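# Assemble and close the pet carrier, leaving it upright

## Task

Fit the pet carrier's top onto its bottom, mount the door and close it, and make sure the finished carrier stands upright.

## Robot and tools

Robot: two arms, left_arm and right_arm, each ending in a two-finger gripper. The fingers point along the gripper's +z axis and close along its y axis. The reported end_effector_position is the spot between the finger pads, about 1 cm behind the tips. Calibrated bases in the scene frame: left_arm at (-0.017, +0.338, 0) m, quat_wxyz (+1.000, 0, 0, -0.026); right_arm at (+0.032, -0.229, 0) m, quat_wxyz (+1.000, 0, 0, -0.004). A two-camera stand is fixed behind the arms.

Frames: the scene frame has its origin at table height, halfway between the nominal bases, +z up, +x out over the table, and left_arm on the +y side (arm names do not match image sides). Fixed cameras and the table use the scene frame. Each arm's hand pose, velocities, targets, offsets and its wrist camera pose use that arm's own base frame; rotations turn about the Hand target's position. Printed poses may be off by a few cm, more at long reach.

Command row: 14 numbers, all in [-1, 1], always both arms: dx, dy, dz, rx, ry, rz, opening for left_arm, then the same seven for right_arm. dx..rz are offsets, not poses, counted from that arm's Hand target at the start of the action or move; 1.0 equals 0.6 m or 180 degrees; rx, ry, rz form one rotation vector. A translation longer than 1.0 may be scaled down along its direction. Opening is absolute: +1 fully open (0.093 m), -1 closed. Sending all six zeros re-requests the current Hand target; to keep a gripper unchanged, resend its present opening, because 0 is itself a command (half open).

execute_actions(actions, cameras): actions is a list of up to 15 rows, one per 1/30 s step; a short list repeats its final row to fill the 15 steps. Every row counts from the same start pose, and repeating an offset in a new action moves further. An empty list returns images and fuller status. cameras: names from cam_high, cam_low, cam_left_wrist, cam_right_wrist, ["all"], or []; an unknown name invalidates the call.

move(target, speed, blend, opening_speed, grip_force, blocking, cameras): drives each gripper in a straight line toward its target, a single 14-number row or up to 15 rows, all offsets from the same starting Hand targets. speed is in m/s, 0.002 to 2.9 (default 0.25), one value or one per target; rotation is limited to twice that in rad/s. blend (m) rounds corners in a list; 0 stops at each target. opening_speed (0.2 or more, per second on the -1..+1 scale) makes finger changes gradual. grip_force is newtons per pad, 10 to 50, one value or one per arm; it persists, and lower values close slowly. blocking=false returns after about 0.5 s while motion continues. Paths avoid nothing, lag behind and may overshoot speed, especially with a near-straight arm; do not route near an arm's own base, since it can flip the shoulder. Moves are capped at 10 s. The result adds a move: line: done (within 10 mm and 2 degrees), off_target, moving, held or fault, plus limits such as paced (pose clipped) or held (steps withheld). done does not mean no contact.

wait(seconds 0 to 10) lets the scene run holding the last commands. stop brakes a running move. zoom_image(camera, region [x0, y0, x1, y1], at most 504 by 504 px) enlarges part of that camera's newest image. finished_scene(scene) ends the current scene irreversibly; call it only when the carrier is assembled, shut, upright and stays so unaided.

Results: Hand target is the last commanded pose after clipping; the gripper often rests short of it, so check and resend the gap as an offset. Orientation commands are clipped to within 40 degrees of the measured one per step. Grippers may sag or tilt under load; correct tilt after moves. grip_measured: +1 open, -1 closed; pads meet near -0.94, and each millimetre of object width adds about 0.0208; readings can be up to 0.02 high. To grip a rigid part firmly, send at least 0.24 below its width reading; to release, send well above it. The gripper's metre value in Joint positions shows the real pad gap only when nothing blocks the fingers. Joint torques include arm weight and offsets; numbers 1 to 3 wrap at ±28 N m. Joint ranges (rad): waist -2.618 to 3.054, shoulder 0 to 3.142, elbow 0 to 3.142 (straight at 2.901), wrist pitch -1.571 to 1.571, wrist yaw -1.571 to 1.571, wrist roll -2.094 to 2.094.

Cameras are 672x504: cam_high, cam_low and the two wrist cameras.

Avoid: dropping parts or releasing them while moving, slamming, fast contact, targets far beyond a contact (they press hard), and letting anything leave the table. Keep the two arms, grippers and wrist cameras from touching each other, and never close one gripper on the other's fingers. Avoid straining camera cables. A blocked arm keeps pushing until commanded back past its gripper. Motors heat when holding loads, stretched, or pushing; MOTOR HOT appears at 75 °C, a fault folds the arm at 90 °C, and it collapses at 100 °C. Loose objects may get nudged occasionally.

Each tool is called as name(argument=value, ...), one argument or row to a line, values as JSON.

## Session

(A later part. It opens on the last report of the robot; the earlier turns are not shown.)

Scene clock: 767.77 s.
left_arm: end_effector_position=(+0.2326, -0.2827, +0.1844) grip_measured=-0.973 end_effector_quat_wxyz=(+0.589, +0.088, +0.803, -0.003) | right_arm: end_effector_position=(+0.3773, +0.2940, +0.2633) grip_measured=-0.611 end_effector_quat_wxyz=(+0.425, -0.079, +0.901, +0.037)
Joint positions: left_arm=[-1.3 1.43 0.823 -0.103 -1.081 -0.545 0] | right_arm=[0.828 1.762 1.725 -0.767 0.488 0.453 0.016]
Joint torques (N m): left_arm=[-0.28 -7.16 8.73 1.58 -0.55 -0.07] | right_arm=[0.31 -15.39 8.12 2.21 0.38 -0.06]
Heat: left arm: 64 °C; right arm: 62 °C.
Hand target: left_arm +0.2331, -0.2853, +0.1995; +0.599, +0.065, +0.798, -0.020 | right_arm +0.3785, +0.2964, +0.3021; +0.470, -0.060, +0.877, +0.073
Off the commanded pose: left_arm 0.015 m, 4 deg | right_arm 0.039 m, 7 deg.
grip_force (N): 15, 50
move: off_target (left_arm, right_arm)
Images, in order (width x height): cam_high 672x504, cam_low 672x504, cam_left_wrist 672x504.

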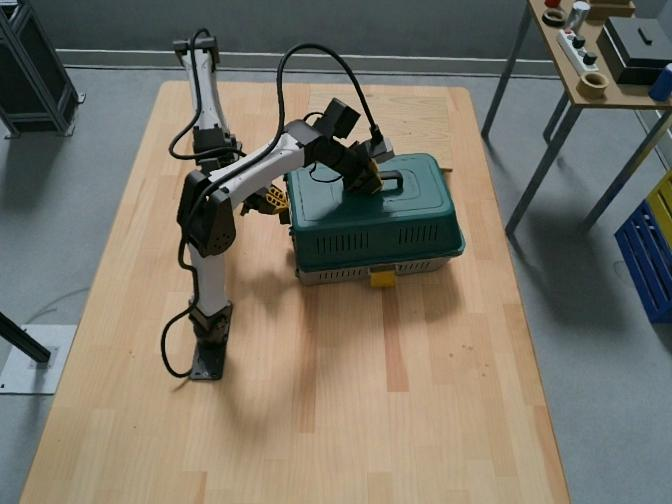

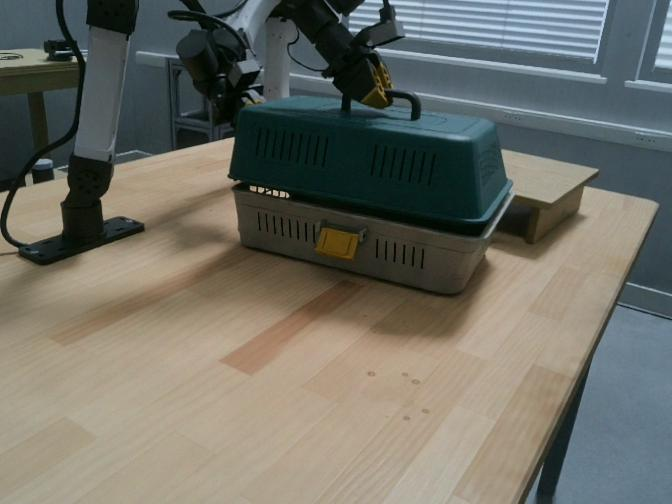

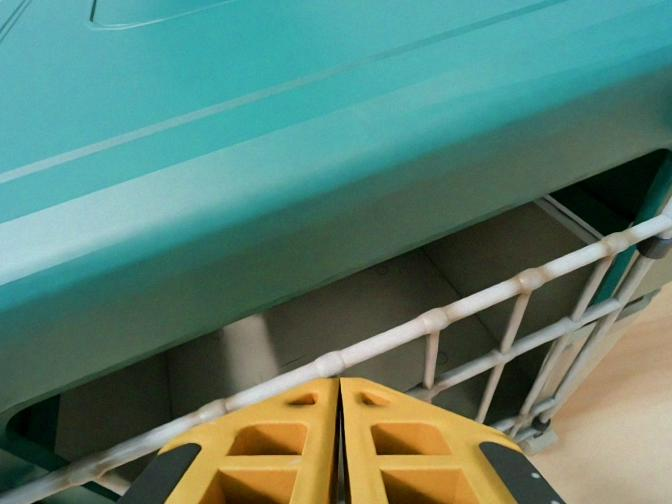

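move(
  target=[
    [0.003,0.0,0.0,0,0.0,0,-1,0.012,0.004,-0.008,0,0,0,-1],
  ],
  speed=0.03,
  cameras=["cam_left_wrist","cam_high","cam_low"],
)

zoom_image(
  camera="cam_high",
  region=[270, 190, 330, 280],
)

zoom_image(
  camera="cam_low",
  region=[190, 20, 540, 300],
)

zoom_image(
  camera="cam_left_wrist",
  region=[500, 80, 672, 330],
)

Scene clock: 771.43 s.
left_arm: end_effector_position=(+0.2326, -0.2827, +0.1844) grip_measured=-0.973 end_effector_quat_wxyz=(+0.589, +0.088, +0.803, -0.003) | right_arm: end_effector_position=(+0.3776, +0.2955, +0.2640) grip_measured=-0.611 end_effector_quat_wxyz=(+0.426, -0.079, +0.900, +0.041)
Joint positions: left_arm=[-1.3 1.43 0.823 -0.103 -1.081 -0.545 0] | right_arm=[0.828 1.762 1.725 -0.761 0.482 0.453 0.016]
Joint torques (N m): left_arm=[0.28 -6.98 8.72 1.67 -0.52 -0.01] | right_arm=[-0.55 -13.38 8.51 2.36 0.38 -0.12]
Heat: left arm: 64 °C; right arm: 61 °C.
Hand target: left_arm +0.2349, -0.2853, +0.1995; +0.599, +0.065, +0.798, -0.020 | right_arm +0.3857, +0.2987, +0.2973; +0.470, -0.060, +0.877, +0.073
Off the commanded pose: left_arm 0.015 m, 4 deg | right_arm 0.034 m, 7 deg.
grip_force (N): 15, 50
move: off_target (left_arm, right_arm)
Images, in order (width x height): cam_high 672x504, cam_low 672x504, cam_left_wrist 672x504.

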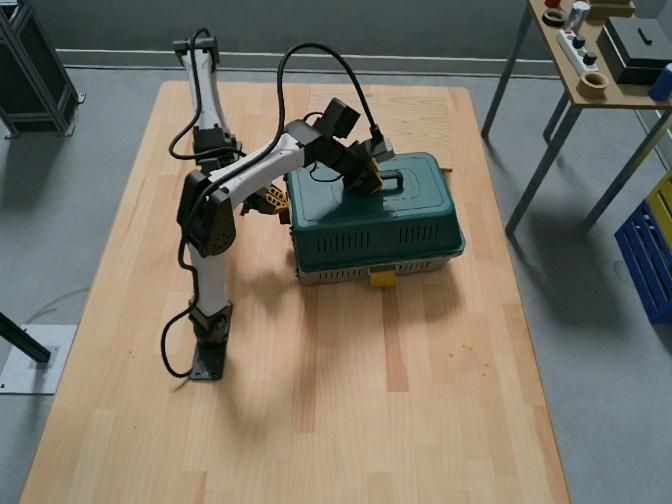

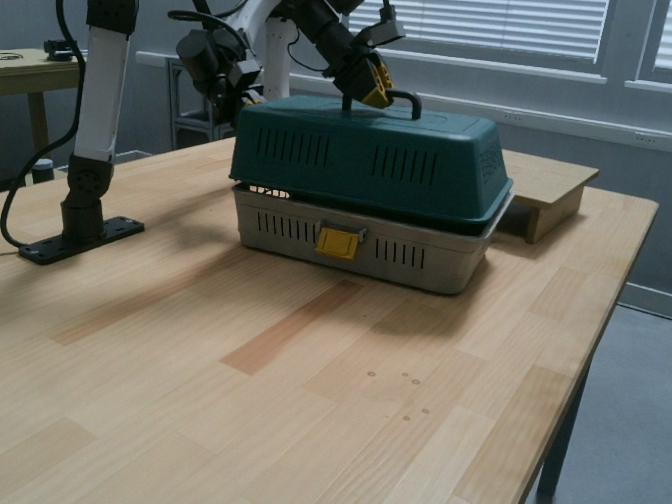

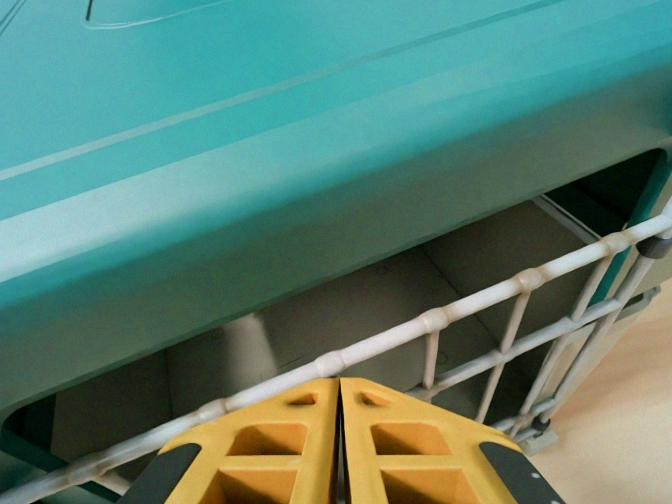

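Scaled by 5.600 from the camera's 672x504 image, which has a finer 960x720 frame.

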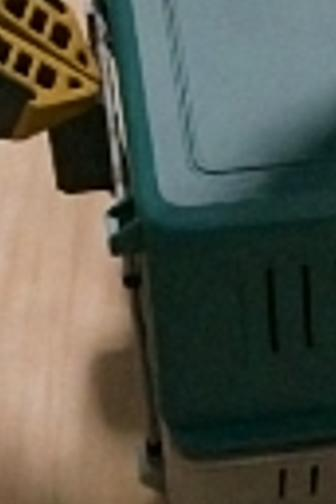

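Scaled by 1.440 from the camera's 672x504 image, which has a finer 960x720 frame.

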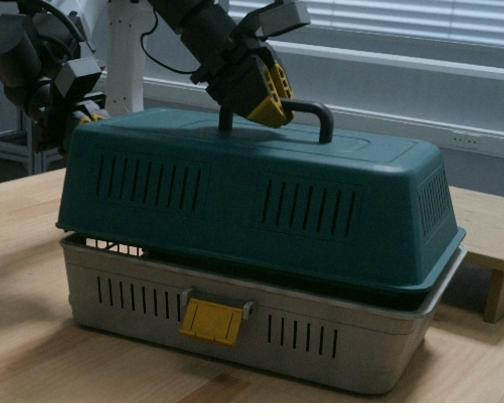

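Scaled by 2.016 from the camera's 672x504 image, which has a finer 960x720 frame.

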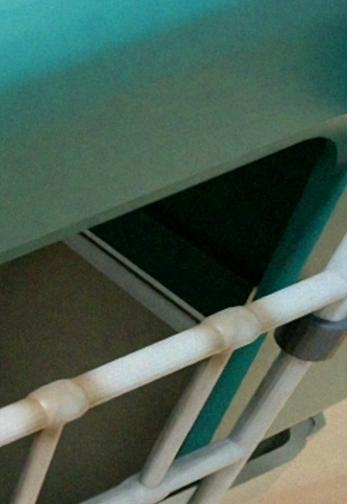

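move(
  target=[
    [0.004,0.0,0.0,0,0.0,0,-1,0.009,0.002,-0.006,0,0,0,-1],
  ],
  speed=0.03,
  cameras=["cam_left_wrist","cam_high","cam_low"],
)

zoom_image(
  camera="cam_high",
  region=[270, 190, 330, 280],
)

zoom_image(
  camera="cam_low",
  region=[190, 20, 540, 300],
)

zoom_image(
  camera="cam_high",
  region=[260, 190, 480, 300],
)

Scene clock: 775.20 s.
left_arm: end_effector_position=(+0.2326, -0.2827, +0.1844) grip_measured=-0.973 end_effector_quat_wxyz=(+0.589, +0.088, +0.803, -0.003) | right_arm: end_effector_position=(+0.3800, +0.2957, +0.2651) grip_measured=-0.611 end_effector_quat_wxyz=(+0.427, -0.078, +0.899, +0.046)
Joint positions: left_arm=[-1.3 1.43 0.823 -0.103 -1.081 -0.545 0] | right_arm=[0.821 1.762 1.725 -0.75 0.473 0.45 0.016]
Joint torques (N m): left_arm=[0.95 -6.87 8.5 1.78 -0.47 0.11] | right_arm=[-0.7 -11.95 8.72 2.4 0.41 -0.15]
Heat: left arm: 64 °C; right arm: 60 °C.
Hand target: left_arm +0.2373, -0.2853, +0.1995; +0.599, +0.065, +0.798, -0.020 | right_arm +0.3912, +0.2999, +0.2938; +0.470, -0.060, +0.877, +0.073
Off the commanded pose: left_arm 0.016 m, 4 deg | right_arm 0.031 m, 7 deg.
grip_force (N): 15, 50
move: off_target (left_arm, right_arm)
Images, in order (width x height): cam_high 672x504, cam_low 672x504, cam_left_wrist 672x504.

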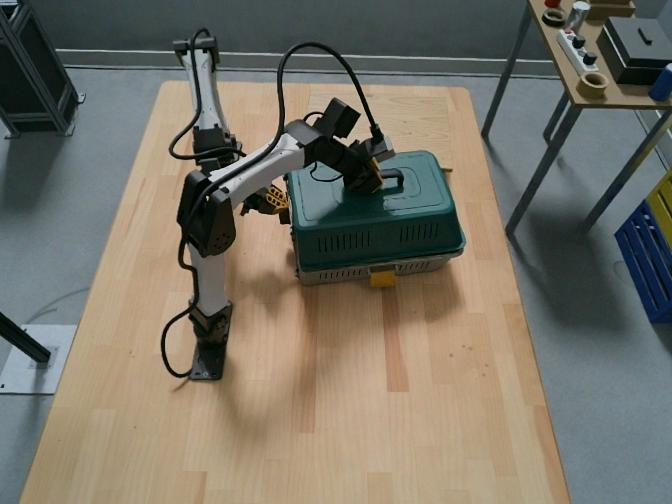

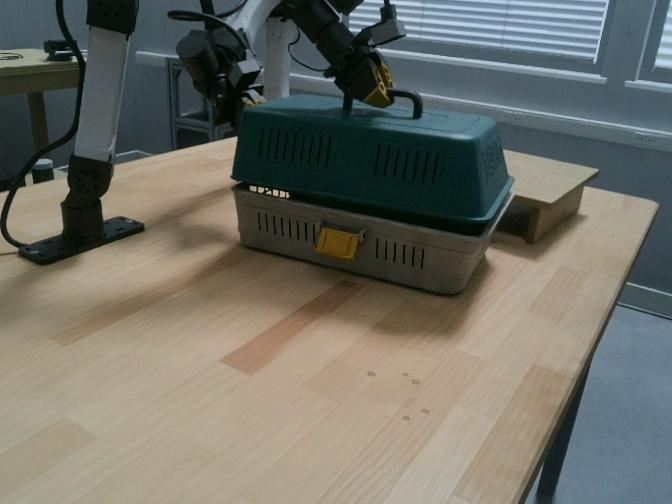

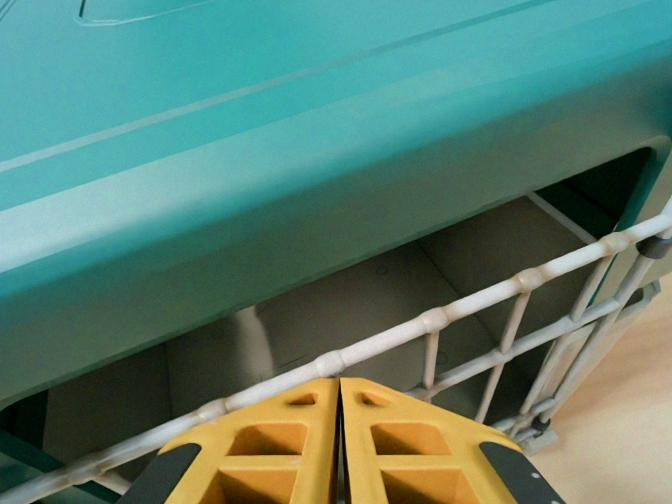

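Scaled by 5.600 from the camera's 672x504 image, which has a finer 960x720 frame.

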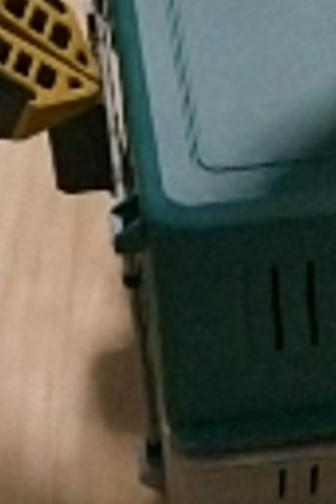

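Scaled by 1.440 from the camera's 672x504 image, which has a finer 960x720 frame.

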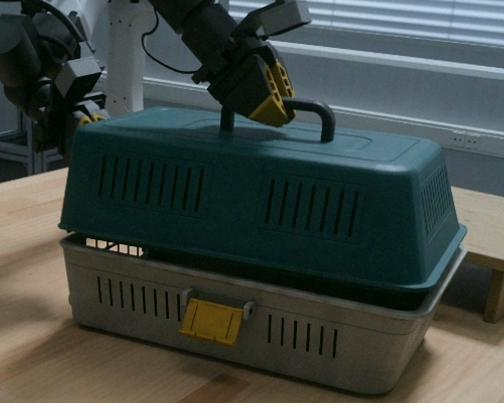

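Scaled by 2.291 from the camera's 672x504 image, which has a finer 960x720 frame.

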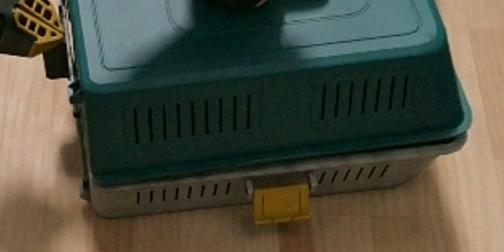

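move(
  target=[
    [0.0,0.0,0.0,0,0.0,0,-1,0.003,0.0,-0.03,0,0,0,-1],
  ],
  speed=0.03,
  cameras=["cam_left_wrist","cam_high","cam_low"],
)

zoom_image(
  camera="cam_high",
  region=[270, 190, 330, 280],
)

zoom_image(
  camera="cam_low",
  region=[190, 20, 540, 300],
)

zoom_image(
  camera="cam_left_wrist",
  region=[500, 80, 672, 330],
)

Scene clock: 779.00 s.
left_arm: end_effector_position=(+0.2333, -0.2821, +0.1844) grip_measured=-0.973 end_effector_quat_wxyz=(+0.589, +0.087, +0.804, -0.002) | right_arm: end_effector_position=(+0.3845, +0.2973, +0.2510) grip_measured=-0.611 end_effector_quat_wxyz=(+0.429, -0.075, +0.899, +0.051)
Joint positions: left_arm=[-1.298 1.43 0.823 -0.103 -1.081 -0.545 0] | right_arm=[0.814 1.762 1.664 -0.678 0.464 0.45 0.016]
Joint torques (N m): left_arm=[0.76 -6.89 8.58 1.77 -0.43 0.09] | right_arm=[-0.4 -12.63 7.1 2.43 0.44 -0.16]
Heat: left arm: 65 °C; right arm: 59 °C.
Hand target: left_arm +0.2374, -0.2853, +0.1995; +0.599, +0.065, +0.798, -0.020 | right_arm +0.3929, +0.2999, +0.2757; +0.470, -0.060, +0.877, +0.073
Off the commanded pose: left_arm 0.016 m, 3 deg | right_arm 0.026 m, 6 deg.
grip_force (N): 15, 50
move: off_target (left_arm, right_arm)
Images, in order (width x height): cam_high 672x504, cam_low 672x504, cam_left_wrist 672x504.

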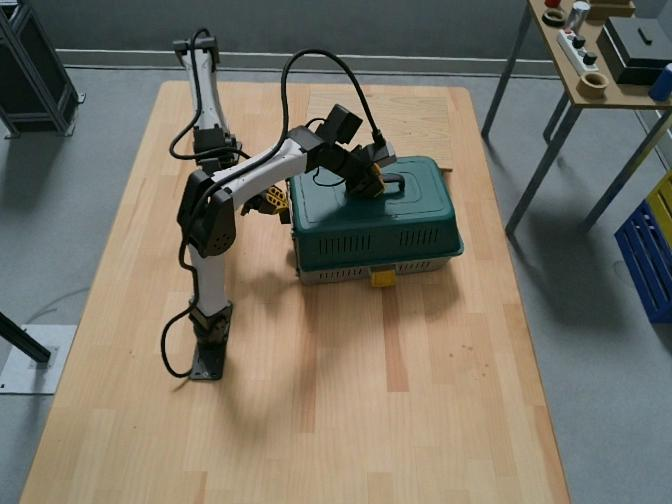

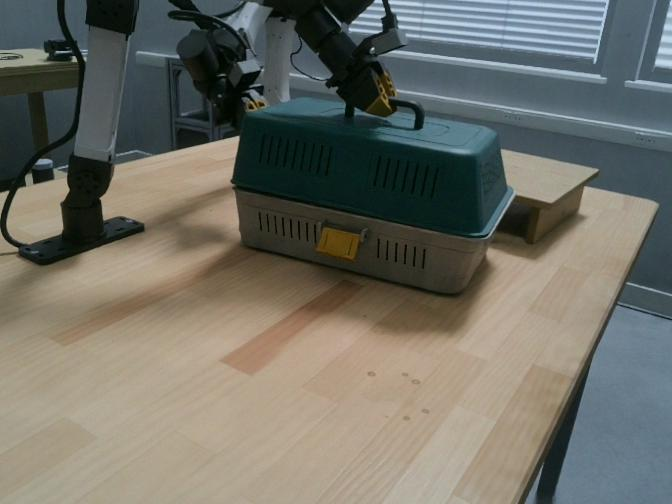

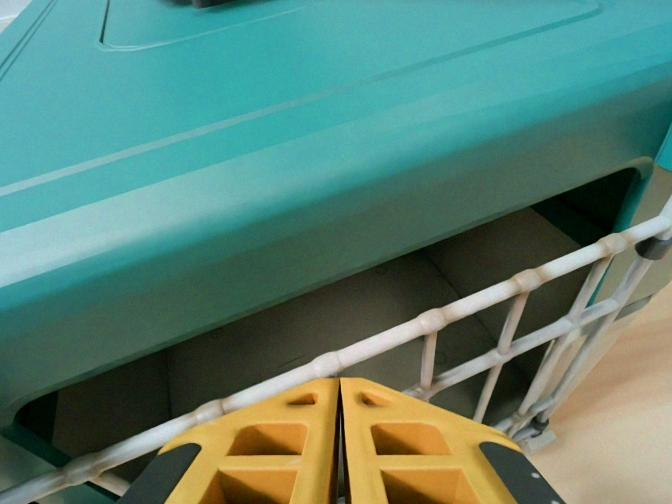

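Scaled by 5.600 from the camera's 672x504 image, which has a finer 960x720 frame.

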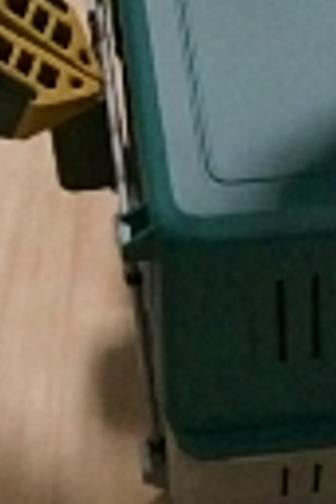

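Scaled by 1.440 from the camera's 672x504 image, which has a finer 960x720 frame.

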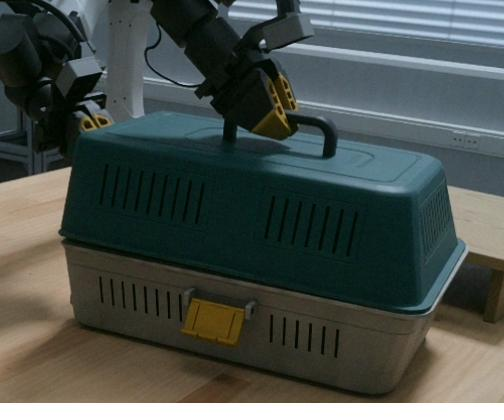

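Scaled by 2.016 from the camera's 672x504 image, which has a finer 960x720 frame.

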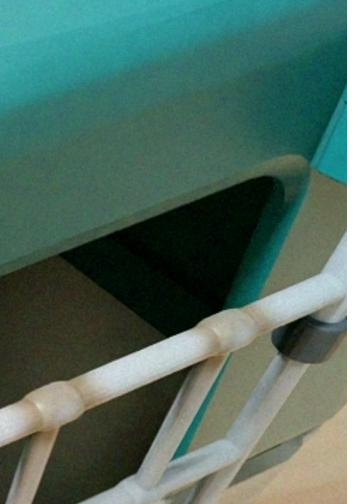

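move(
  target=[
    [0.0,0.0,0.0,0,0.0,0,-1,-0.003,0.0,-0.02,0,0,0,-1],
  ],
  speed=0.03,
  cameras=["cam_left_wrist","cam_high","cam_low"],
)

zoom_image(
  camera="cam_high",
  region=[270, 190, 330, 280],
)

zoom_image(
  camera="cam_low",
  region=[190, 20, 540, 300],
)

zoom_image(
  camera="cam_left_wrist",
  region=[500, 80, 672, 330],
)

Scene clock: 785.53 s.
left_arm: end_effector_position=(+0.2333, -0.2821, +0.1844) grip_measured=-0.973 end_effector_quat_wxyz=(+0.589, +0.087, +0.804, -0.002) | right_arm: end_effector_position=(+0.3861, +0.2956, +0.2506) grip_measured=-0.612 end_effector_quat_wxyz=(+0.444, -0.070, +0.892, +0.054)
Joint positions: left_arm=[-1.298 1.43 0.823 -0.103 -1.081 -0.545 0] | right_arm=[0.814 1.741 1.611 -0.613 0.48 0.443 0.016]
Joint torques (N m): left_arm=[0.58 -6.9 8.65 1.79 -0.43 0.1] | right_arm=[-0.16 -11.21 6.56 2.34 0.3 -0.09]
Heat: left arm: 65 °C; right arm: 58 °C.
Hand target: left_arm +0.2374, -0.2853, +0.1995; +0.599, +0.065, +0.798, -0.020 | right_arm +0.3911, +0.3000, +0.2638; +0.470, -0.060, +0.877, +0.073
Off the commanded pose: left_arm 0.016 m, 3 deg | right_arm 0.015 m, 4 deg.
grip_force (N): 15, 50
move: off_target (left_arm, right_arm)
Images, in order (width x height): cam_high 672x504, cam_low 672x504, cam_left_wrist 672x504.

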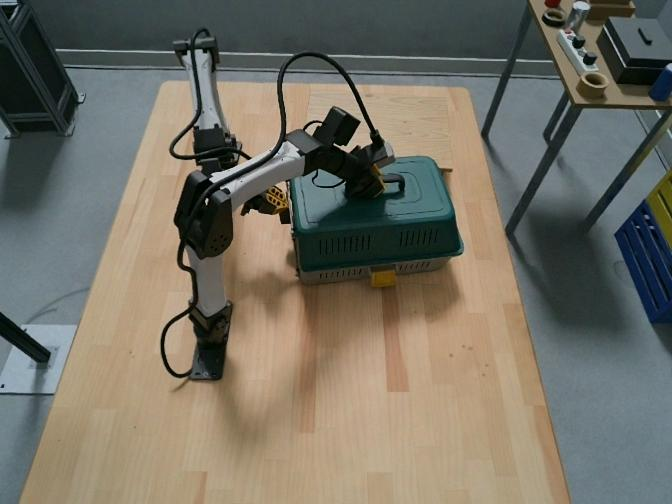

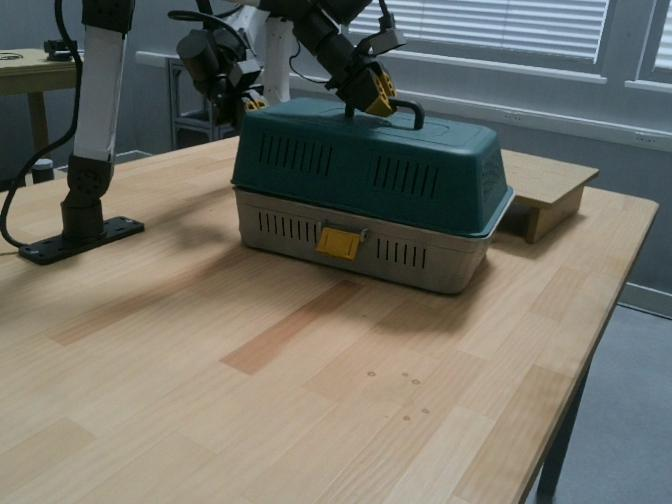

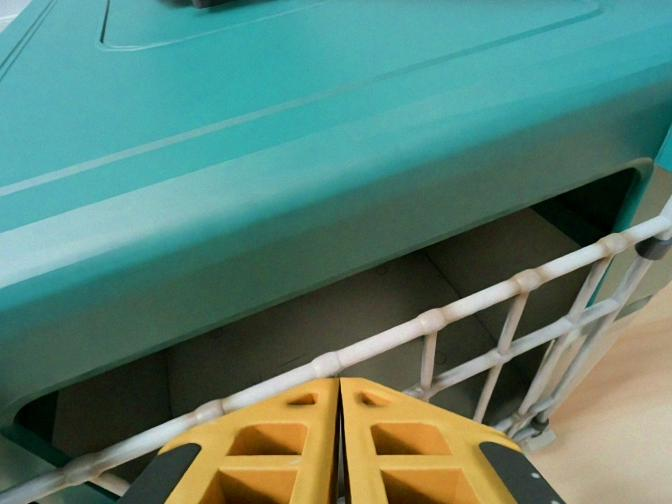

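Scaled by 5.600 from the camera's 672x504 image, which has a finer 960x720 frame.

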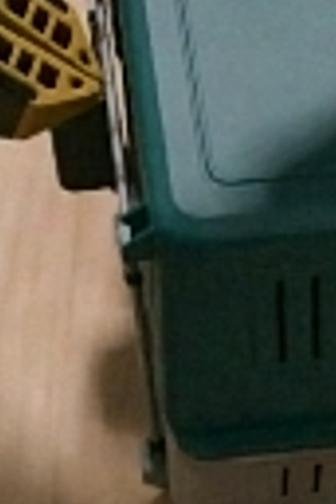

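Scaled by 1.440 from the camera's 672x504 image, which has a finer 960x720 frame.

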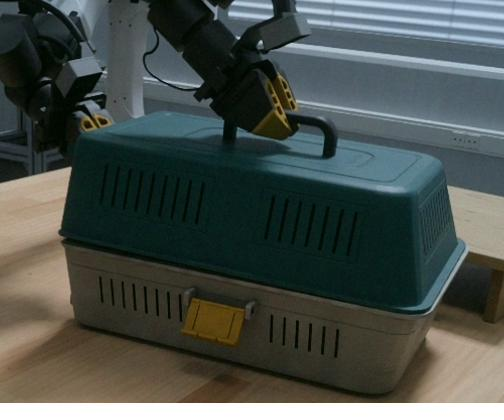

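Scaled by 2.016 from the camera's 672x504 image, which has a finer 960x720 frame.

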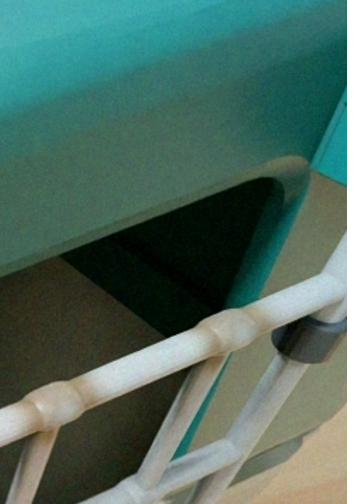

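move(
  target=[
    [0.0,0.0,0.0,0,0.0,0,-0.45,0,0.0,0,0,0,0,-1],
    [-0.03,0.0,0.0,0,0.0,0,-0.45,0,0.0,0,0,0,0,-1],
    [-0.17,0.0,0.08,0,-0.04,0.05,-0.45,0,0.0,0,0,0,0,-1],
  ],
  speed=0.07,
  cameras=["cam_left_wrist","cam_high","cam_low"],
)

zoom_image(
  camera="cam_left_wrist",
  region=[0, 0, 336, 400],
)

zoom_image(
  camera="cam_left_wrist",
  region=[336, 0, 672, 400],
)

Scene clock: 793.90 s.
left_arm: end_effector_position=(+0.1363, -0.2814, +0.2424) grip_measured=-0.452 end_effector_quat_wxyz=(+0.637, +0.040, +0.770, +0.012) | right_arm: end_effector_position=(+0.3859, +0.2956, +0.2467) grip_measured=-0.612 end_effector_quat_wxyz=(+0.443, -0.071, +0.892, +0.053)
Joint positions: left_arm=[-1.675 1.695 1.328 -1.557 -1.369 -1.861 0.023] | right_arm=[0.814 1.741 1.598 -0.602 0.479 0.443 0.016]
Joint torques (N m): left_arm=[0.12 -6.24 7.86 -0.35 -0.66 -0.1] | right_arm=[-0.12 -11.34 7.61 2.26 0.31 -0.1]
Heat: left arm: 65 °C; right arm: 57 °C.
Hand target: left_arm +0.1354, -0.2853, +0.2474; +0.647, +0.003, +0.762, +0.031 | right_arm +0.3911, +0.3000, +0.2638; +0.470, -0.060, +0.877, +0.073
Off the commanded pose: left_arm 0.006 m, 5 deg | right_arm 0.018 m, 4 deg.
joint sent to its limit (left arm) — joint 4 (wrist pitch), lower limit. The joint targets are off in orientation, not in position.
grip_force (N): 15, 50
move: off_target (left_arm, right_arm)
Images, in order (width x height): cam_high 672x504, cam_low 672x504, cam_left_wrist 672x504.

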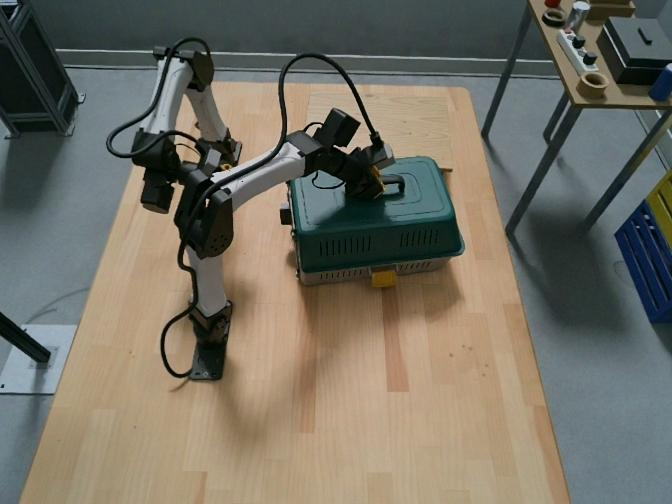

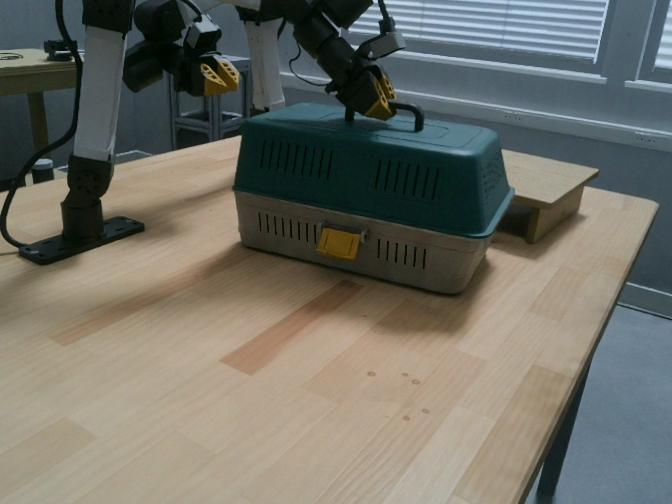

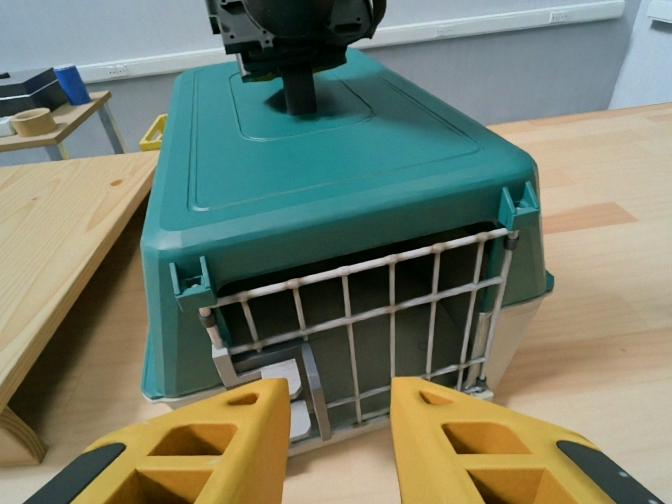

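Scaled by 1.260 from the camera's 672x504 image, which has a finer 960x720 frame.

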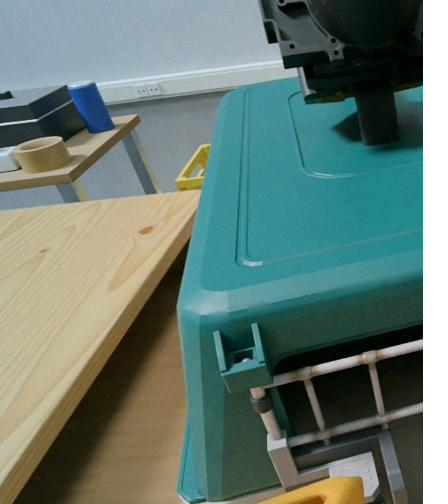

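Scaled by 1.260 from the camera's 672x504 image, which has a finer 960x720 frame.

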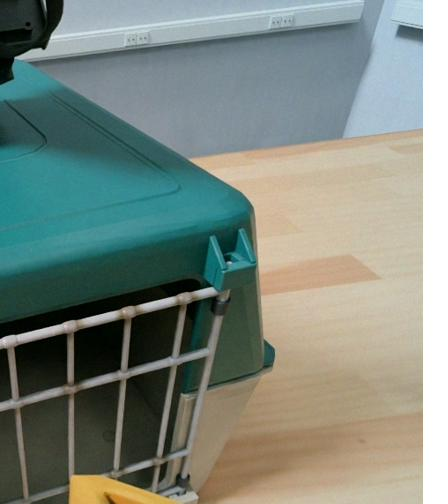

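move(
  target=[
    [0,0,0,0,0,0,-0.45,-0.004,-0.003,-0.03,0,0.02,0,-1],
  ],
  speed=0.03,
)

move(
  target=[
    [0,0,0,0,0,0,-0.45,0,0,0,0,0,0,1],
  ],
  opening_speed=0.6,
  cameras=["all"],
)

zoom_image(
  camera="cam_left_wrist",
  region=[120, 150, 600, 500],
)

zoom_image(
  camera="cam_low",
  region=[190, 20, 540, 300],
)

Scene clock: 799.13 s.
left_arm: end_effector_position=(+0.1363, -0.2814, +0.2423) grip_measured=-0.452 end_effector_quat_wxyz=(+0.637, +0.040, +0.770, +0.012) | right_arm: end_effector_position=(+0.3860, +0.2955, +0.2461) grip_measured=-0.612 end_effector_quat_wxyz=(+0.441, -0.070, +0.893, +0.055)
Joint positions: left_arm=[-1.675 1.695 1.328 -1.557 -1.369 -1.861 0.023] | right_arm=[0.812 1.741 1.598 -0.604 0.474 0.445 0.016]
Joint torques (N m): left_arm=[0.12 -6.28 7.82 -0.35 -0.61 -0.14] | right_arm=[-0.94 -9.76 6.87 1.94 -0.02 0.17]
Heat: left arm: 65 °C; right arm: 56 °C.
Hand target: left_arm +0.1354, -0.2853, +0.2474; +0.647, +0.003, +0.762, +0.031 | right_arm +0.3887, +0.2981, +0.2457; +0.443, -0.058, +0.892, +0.075
Off the commanded pose: left_arm 0.007 m, 5 deg | right_arm 0.004 m, 3 deg.
joint sent to its limit (left arm) — joint 4 (wrist pitch), lower limit. The joint targets are off in orientation, not in position.
grip_force (N): 15, 50
move: off_target (left_arm, right_arm)

Scene clock: 802.70 s.
left_arm: end_effector_position=(+0.1363, -0.2814, +0.2423) grip_measured=-0.452 end_effector_quat_wxyz=(+0.637, +0.040, +0.770, +0.012) | right_arm: end_effector_position=(+0.3867, +0.2981, +0.2471) grip_measured=+1.000 end_effector_quat_wxyz=(+0.441, -0.066, +0.893, +0.067)
Joint positions: left_arm=[-1.675 1.695 1.328 -1.557 -1.369 -1.861 0.023] | right_arm=[0.809 1.741 1.598 -0.593 0.457 0.457 0.093]
Joint torques (N m): left_arm=[0.01 -6.32 7.83 -0.35 -0.6 -0.09] | right_arm=[-0.69 -9.8 6.8 1.87 0.14 0.06]
Heat: left arm: 65 °C; right arm: 56 °C.
Hand target: left_arm +0.1354, -0.2853, +0.2474; +0.647, +0.003, +0.762, +0.031 | right_arm +0.3887, +0.2981, +0.2458; +0.443, -0.058, +0.892, +0.075
Off the commanded pose: left_arm 0.007 m, 5 deg | right_arm 0.002 m, 1 deg.
joint sent to its limit (left arm) — joint 4 (wrist pitch), lower limit. The joint targets are off in orientation, not in position.
grip_force (N): 15, 50
move: off_target (left_arm)

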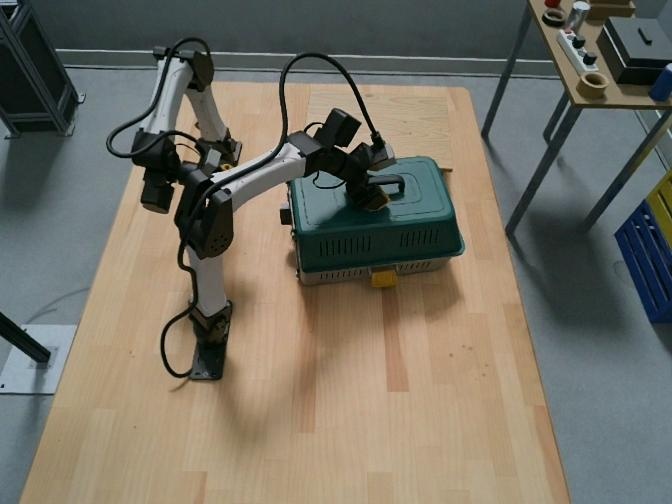

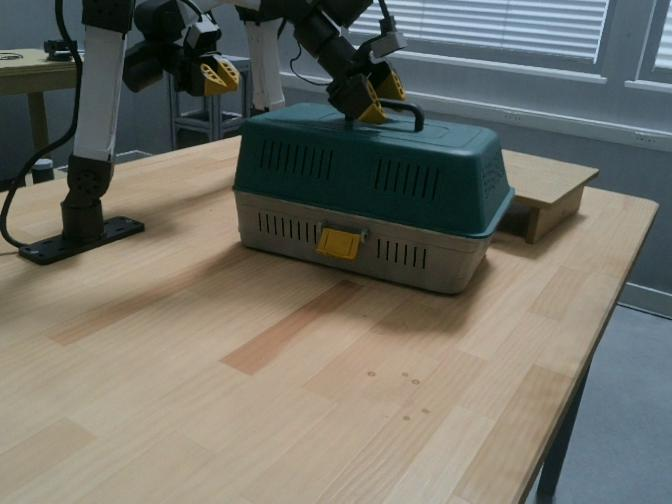

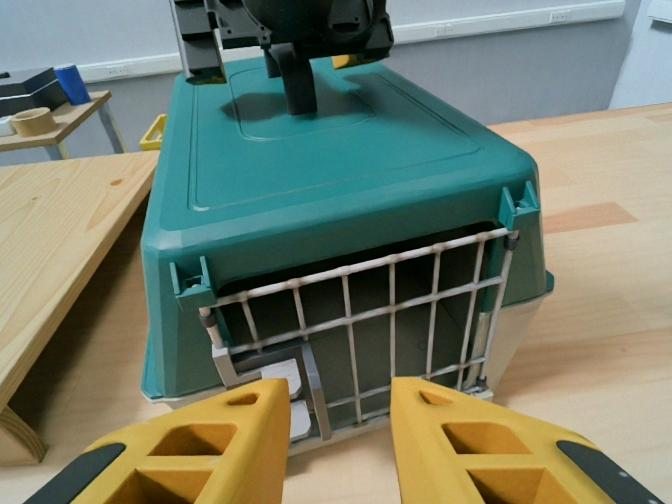

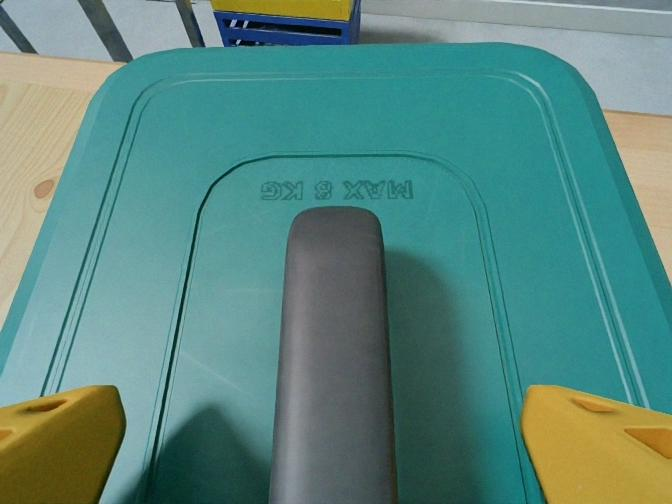

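Scaled by 1.050 from the camera's 672x504 image, which has a finer 960x720 frame.

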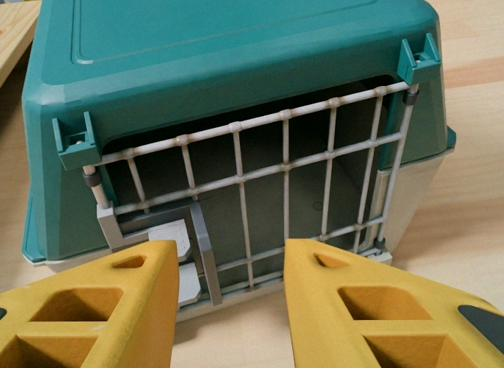

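Scaled by 1.440 from the camera's 672x504 image, which has a finer 960x720 frame.

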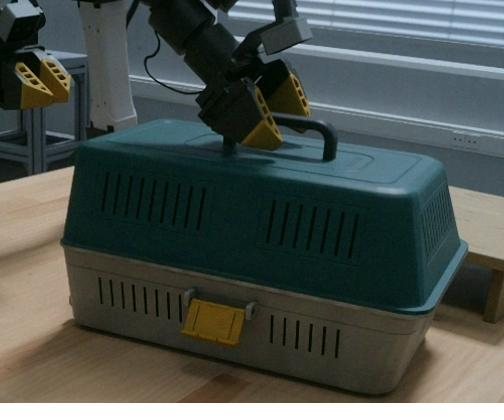

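move(
  target=[
    [0,0,0,0,0,0,-0.45,-0.05,0,0.06,0,0,0,1],
    [-0.02,0.05,0.0,0,0,0,-0.45,-0.17,-0.3,0.15,0,0,0,1],
  ],
  speed=0.12,
  cameras=["all"],
)

zoom_image(
  camera="cam_low",
  region=[220, 160, 380, 270],
)

zoom_image(
  camera="cam_low",
  region=[370, 160, 530, 300],
)

zoom_image(
  camera="cam_high",
  region=[265, 130, 475, 295],
)

zoom_image(
  camera="cam_left_wrist",
  region=[120, 150, 600, 500],
)

Scene clock: 811.33 s.
left_arm: end_effector_position=(+0.1250, -0.2610, +0.2406) grip_measured=-0.452 end_effector_quat_wxyz=(+0.629, +0.055, +0.775, -0.004) | right_arm: end_effector_position=(+0.2881, +0.1191, +0.3393) grip_measured=+1.000 end_effector_quat_wxyz=(+0.447, -0.053, +0.890, +0.076)
Joint positions: left_arm=[-1.728 1.597 1.228 -1.558 -1.347 -1.871 0.023] | right_arm=[0.516 1.12 1.431 -0.961 0.231 0.282 0.093]
Joint torques (N m): left_arm=[-0.38 -9.01 4.82 -0.33 -0.63 -0.06] | right_arm=[-0.72 -3.21 6.24 1.79 0.01 -0.16]
Heat: left arm: 64 °C; right arm: 54 °C.
Hand target: left_arm +0.1233, -0.2554, +0.2474; +0.647, +0.003, +0.762, +0.031 | right_arm +0.2868, +0.1181, +0.3358; +0.443, -0.058, +0.892, +0.075
Off the commanded pose: left_arm 0.009 m, 8 deg | right_arm 0.004 m, 1 deg.
joint sent to its limit (left arm) — joint 4 (wrist pitch), lower limit. The joint targets are off in orientation, not in position.
grip_force (N): 15, 50
move: off_target (left_arm)

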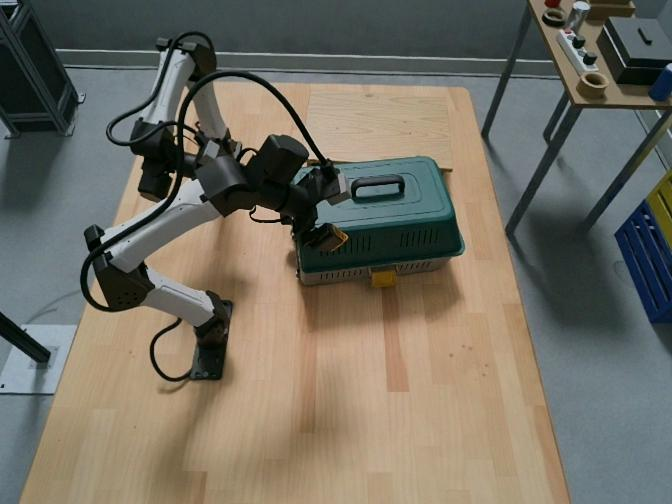

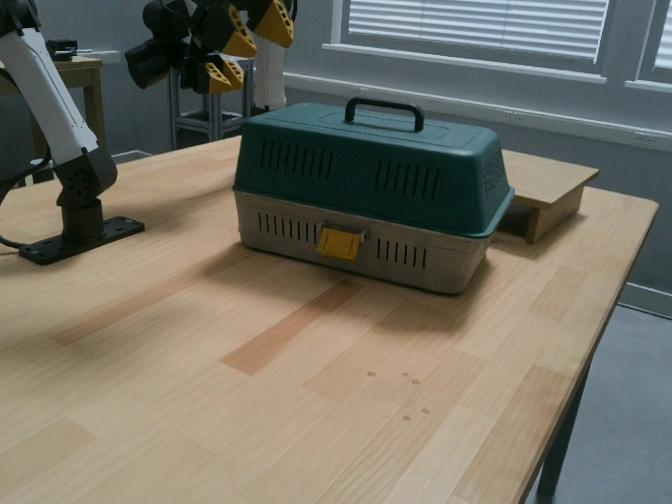

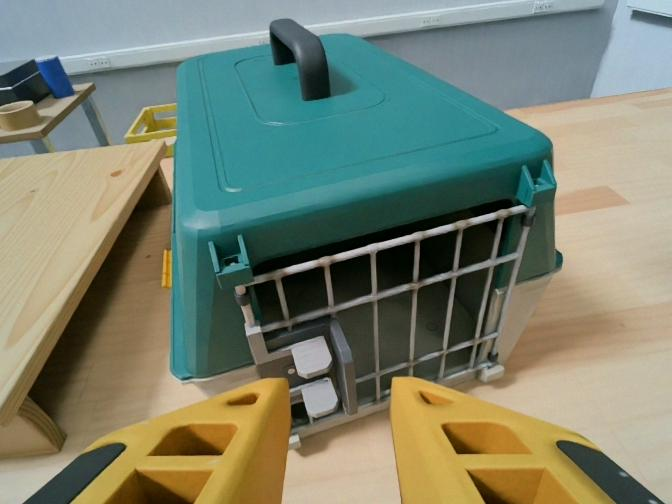

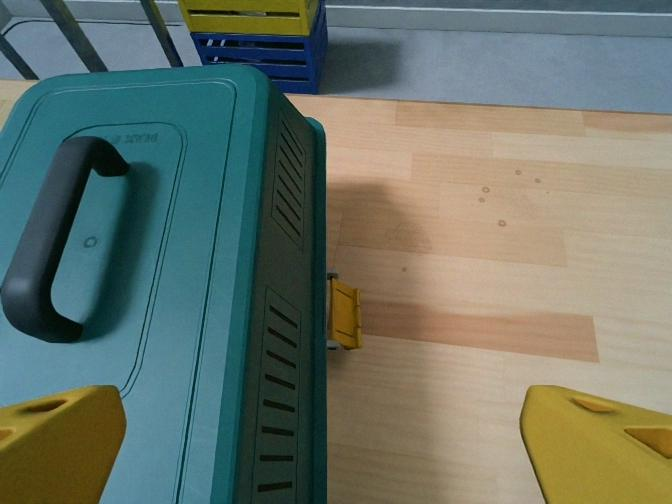

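Scaled by 3.150 from the camera's 672x504 image, which has a finer 960x720 frame.

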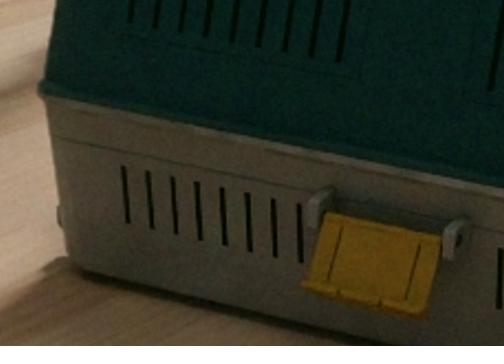

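Scaled by 3.150 from the camera's 672x504 image, which has a finer 960x720 frame.

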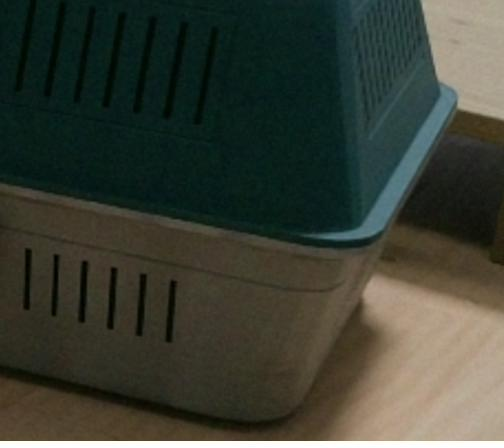

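Scaled by 2.400 from the camera's 672x504 image, which has a finer 960x720 frame.

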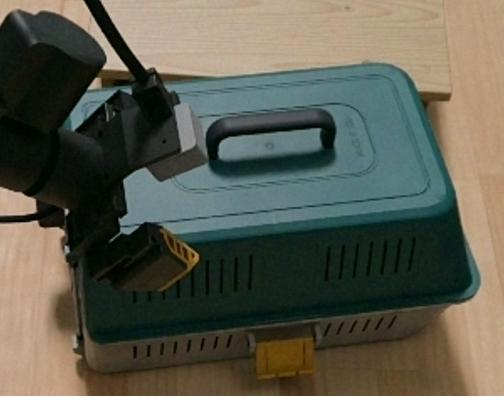

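Scaled by 1.050 from the camera's 672x504 image, which has a finer 960x720 frame.

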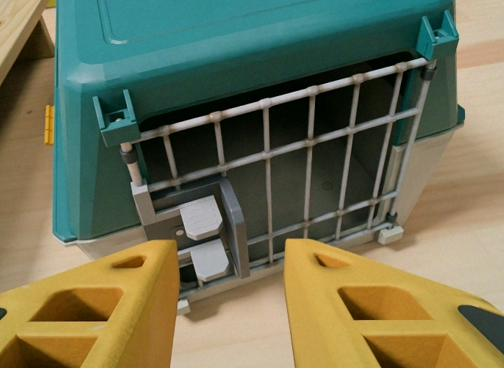

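zoom_image(
  camera="cam_left_wrist",
  region=[200, 220, 380, 460],
)

Scaled by 2.100 from the camera's 672x504 image, which has a finer 960x720 frame.

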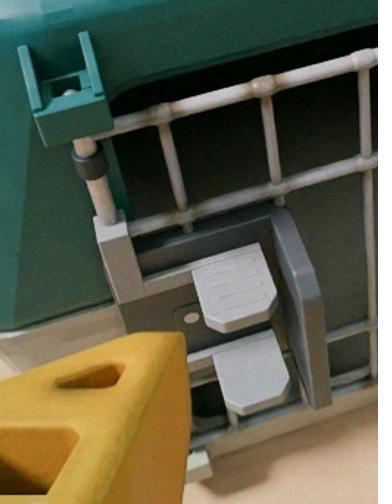

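move(
  target=[0,0,0,0,0,0,1,0,0,0,0,0,0,1],
  cameras=["cam_left_wrist"],
)

zoom_image(
  camera="cam_left_wrist",
  region=[200, 220, 380, 460],
)

zoom_image(
  camera="cam_left_wrist",
  region=[420, 150, 580, 400],
)

Scene clock: 815.80 s.
left_arm: end_effector_position=(+0.1250, -0.2609, +0.2406) grip_measured=+1.000 end_effector_quat_wxyz=(+0.629, +0.055, +0.775, -0.004) | right_arm: end_effector_position=(+0.2881, +0.1191, +0.3392) grip_measured=+1.000 end_effector_quat_wxyz=(+0.447, -0.053, +0.890, +0.076)
Joint positions: left_arm=[-1.728 1.597 1.228 -1.558 -1.347 -1.871 0.093] | right_arm=[0.516 1.12 1.431 -0.961 0.231 0.281 0.093]
Joint torques (N m): left_arm=[-0.59 -8.91 4.86 -0.36 -0.65 -0.05] | right_arm=[-0.7 -3.18 6.28 1.79 0.01 -0.16]
Heat: left arm: 62 °C; right arm: 52 °C.
Hand target: left_arm +0.1233, -0.2553, +0.2474; +0.647, +0.003, +0.762, +0.031 | right_arm +0.2868, +0.1181, +0.3357; +0.443, -0.058, +0.892, +0.075
Off the commanded pose: left_arm 0.009 m, 8 deg | right_arm 0.004 m, 1 deg.
joint sent to its limit (left arm) — joint 4 (wrist pitch), lower limit. The joint targets are off in orientation, not in position.
grip_force (N): 15, 50
move: off_target (left_arm)
Images, in order (width x height): cam_left_wrist 672x504.

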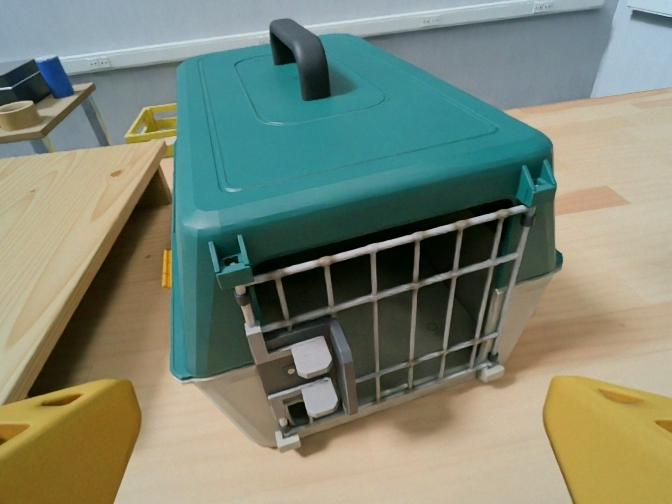

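Scaled by 2.100 from the camera's 672x504 image, which has a finer 960x720 frame.

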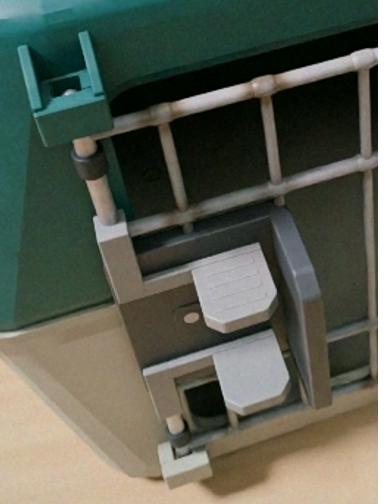

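Scaled by 2.016 from the camera's 672x504 image, which has a finer 960x720 frame.

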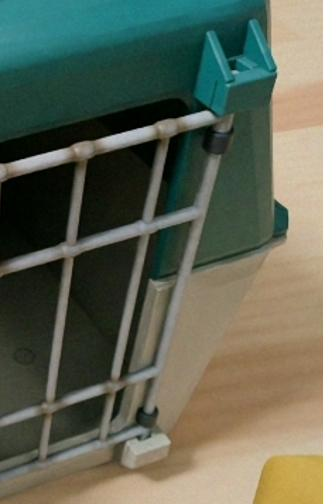

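finished_scene(
  scene=1,
)

The scene is finished: the task was done.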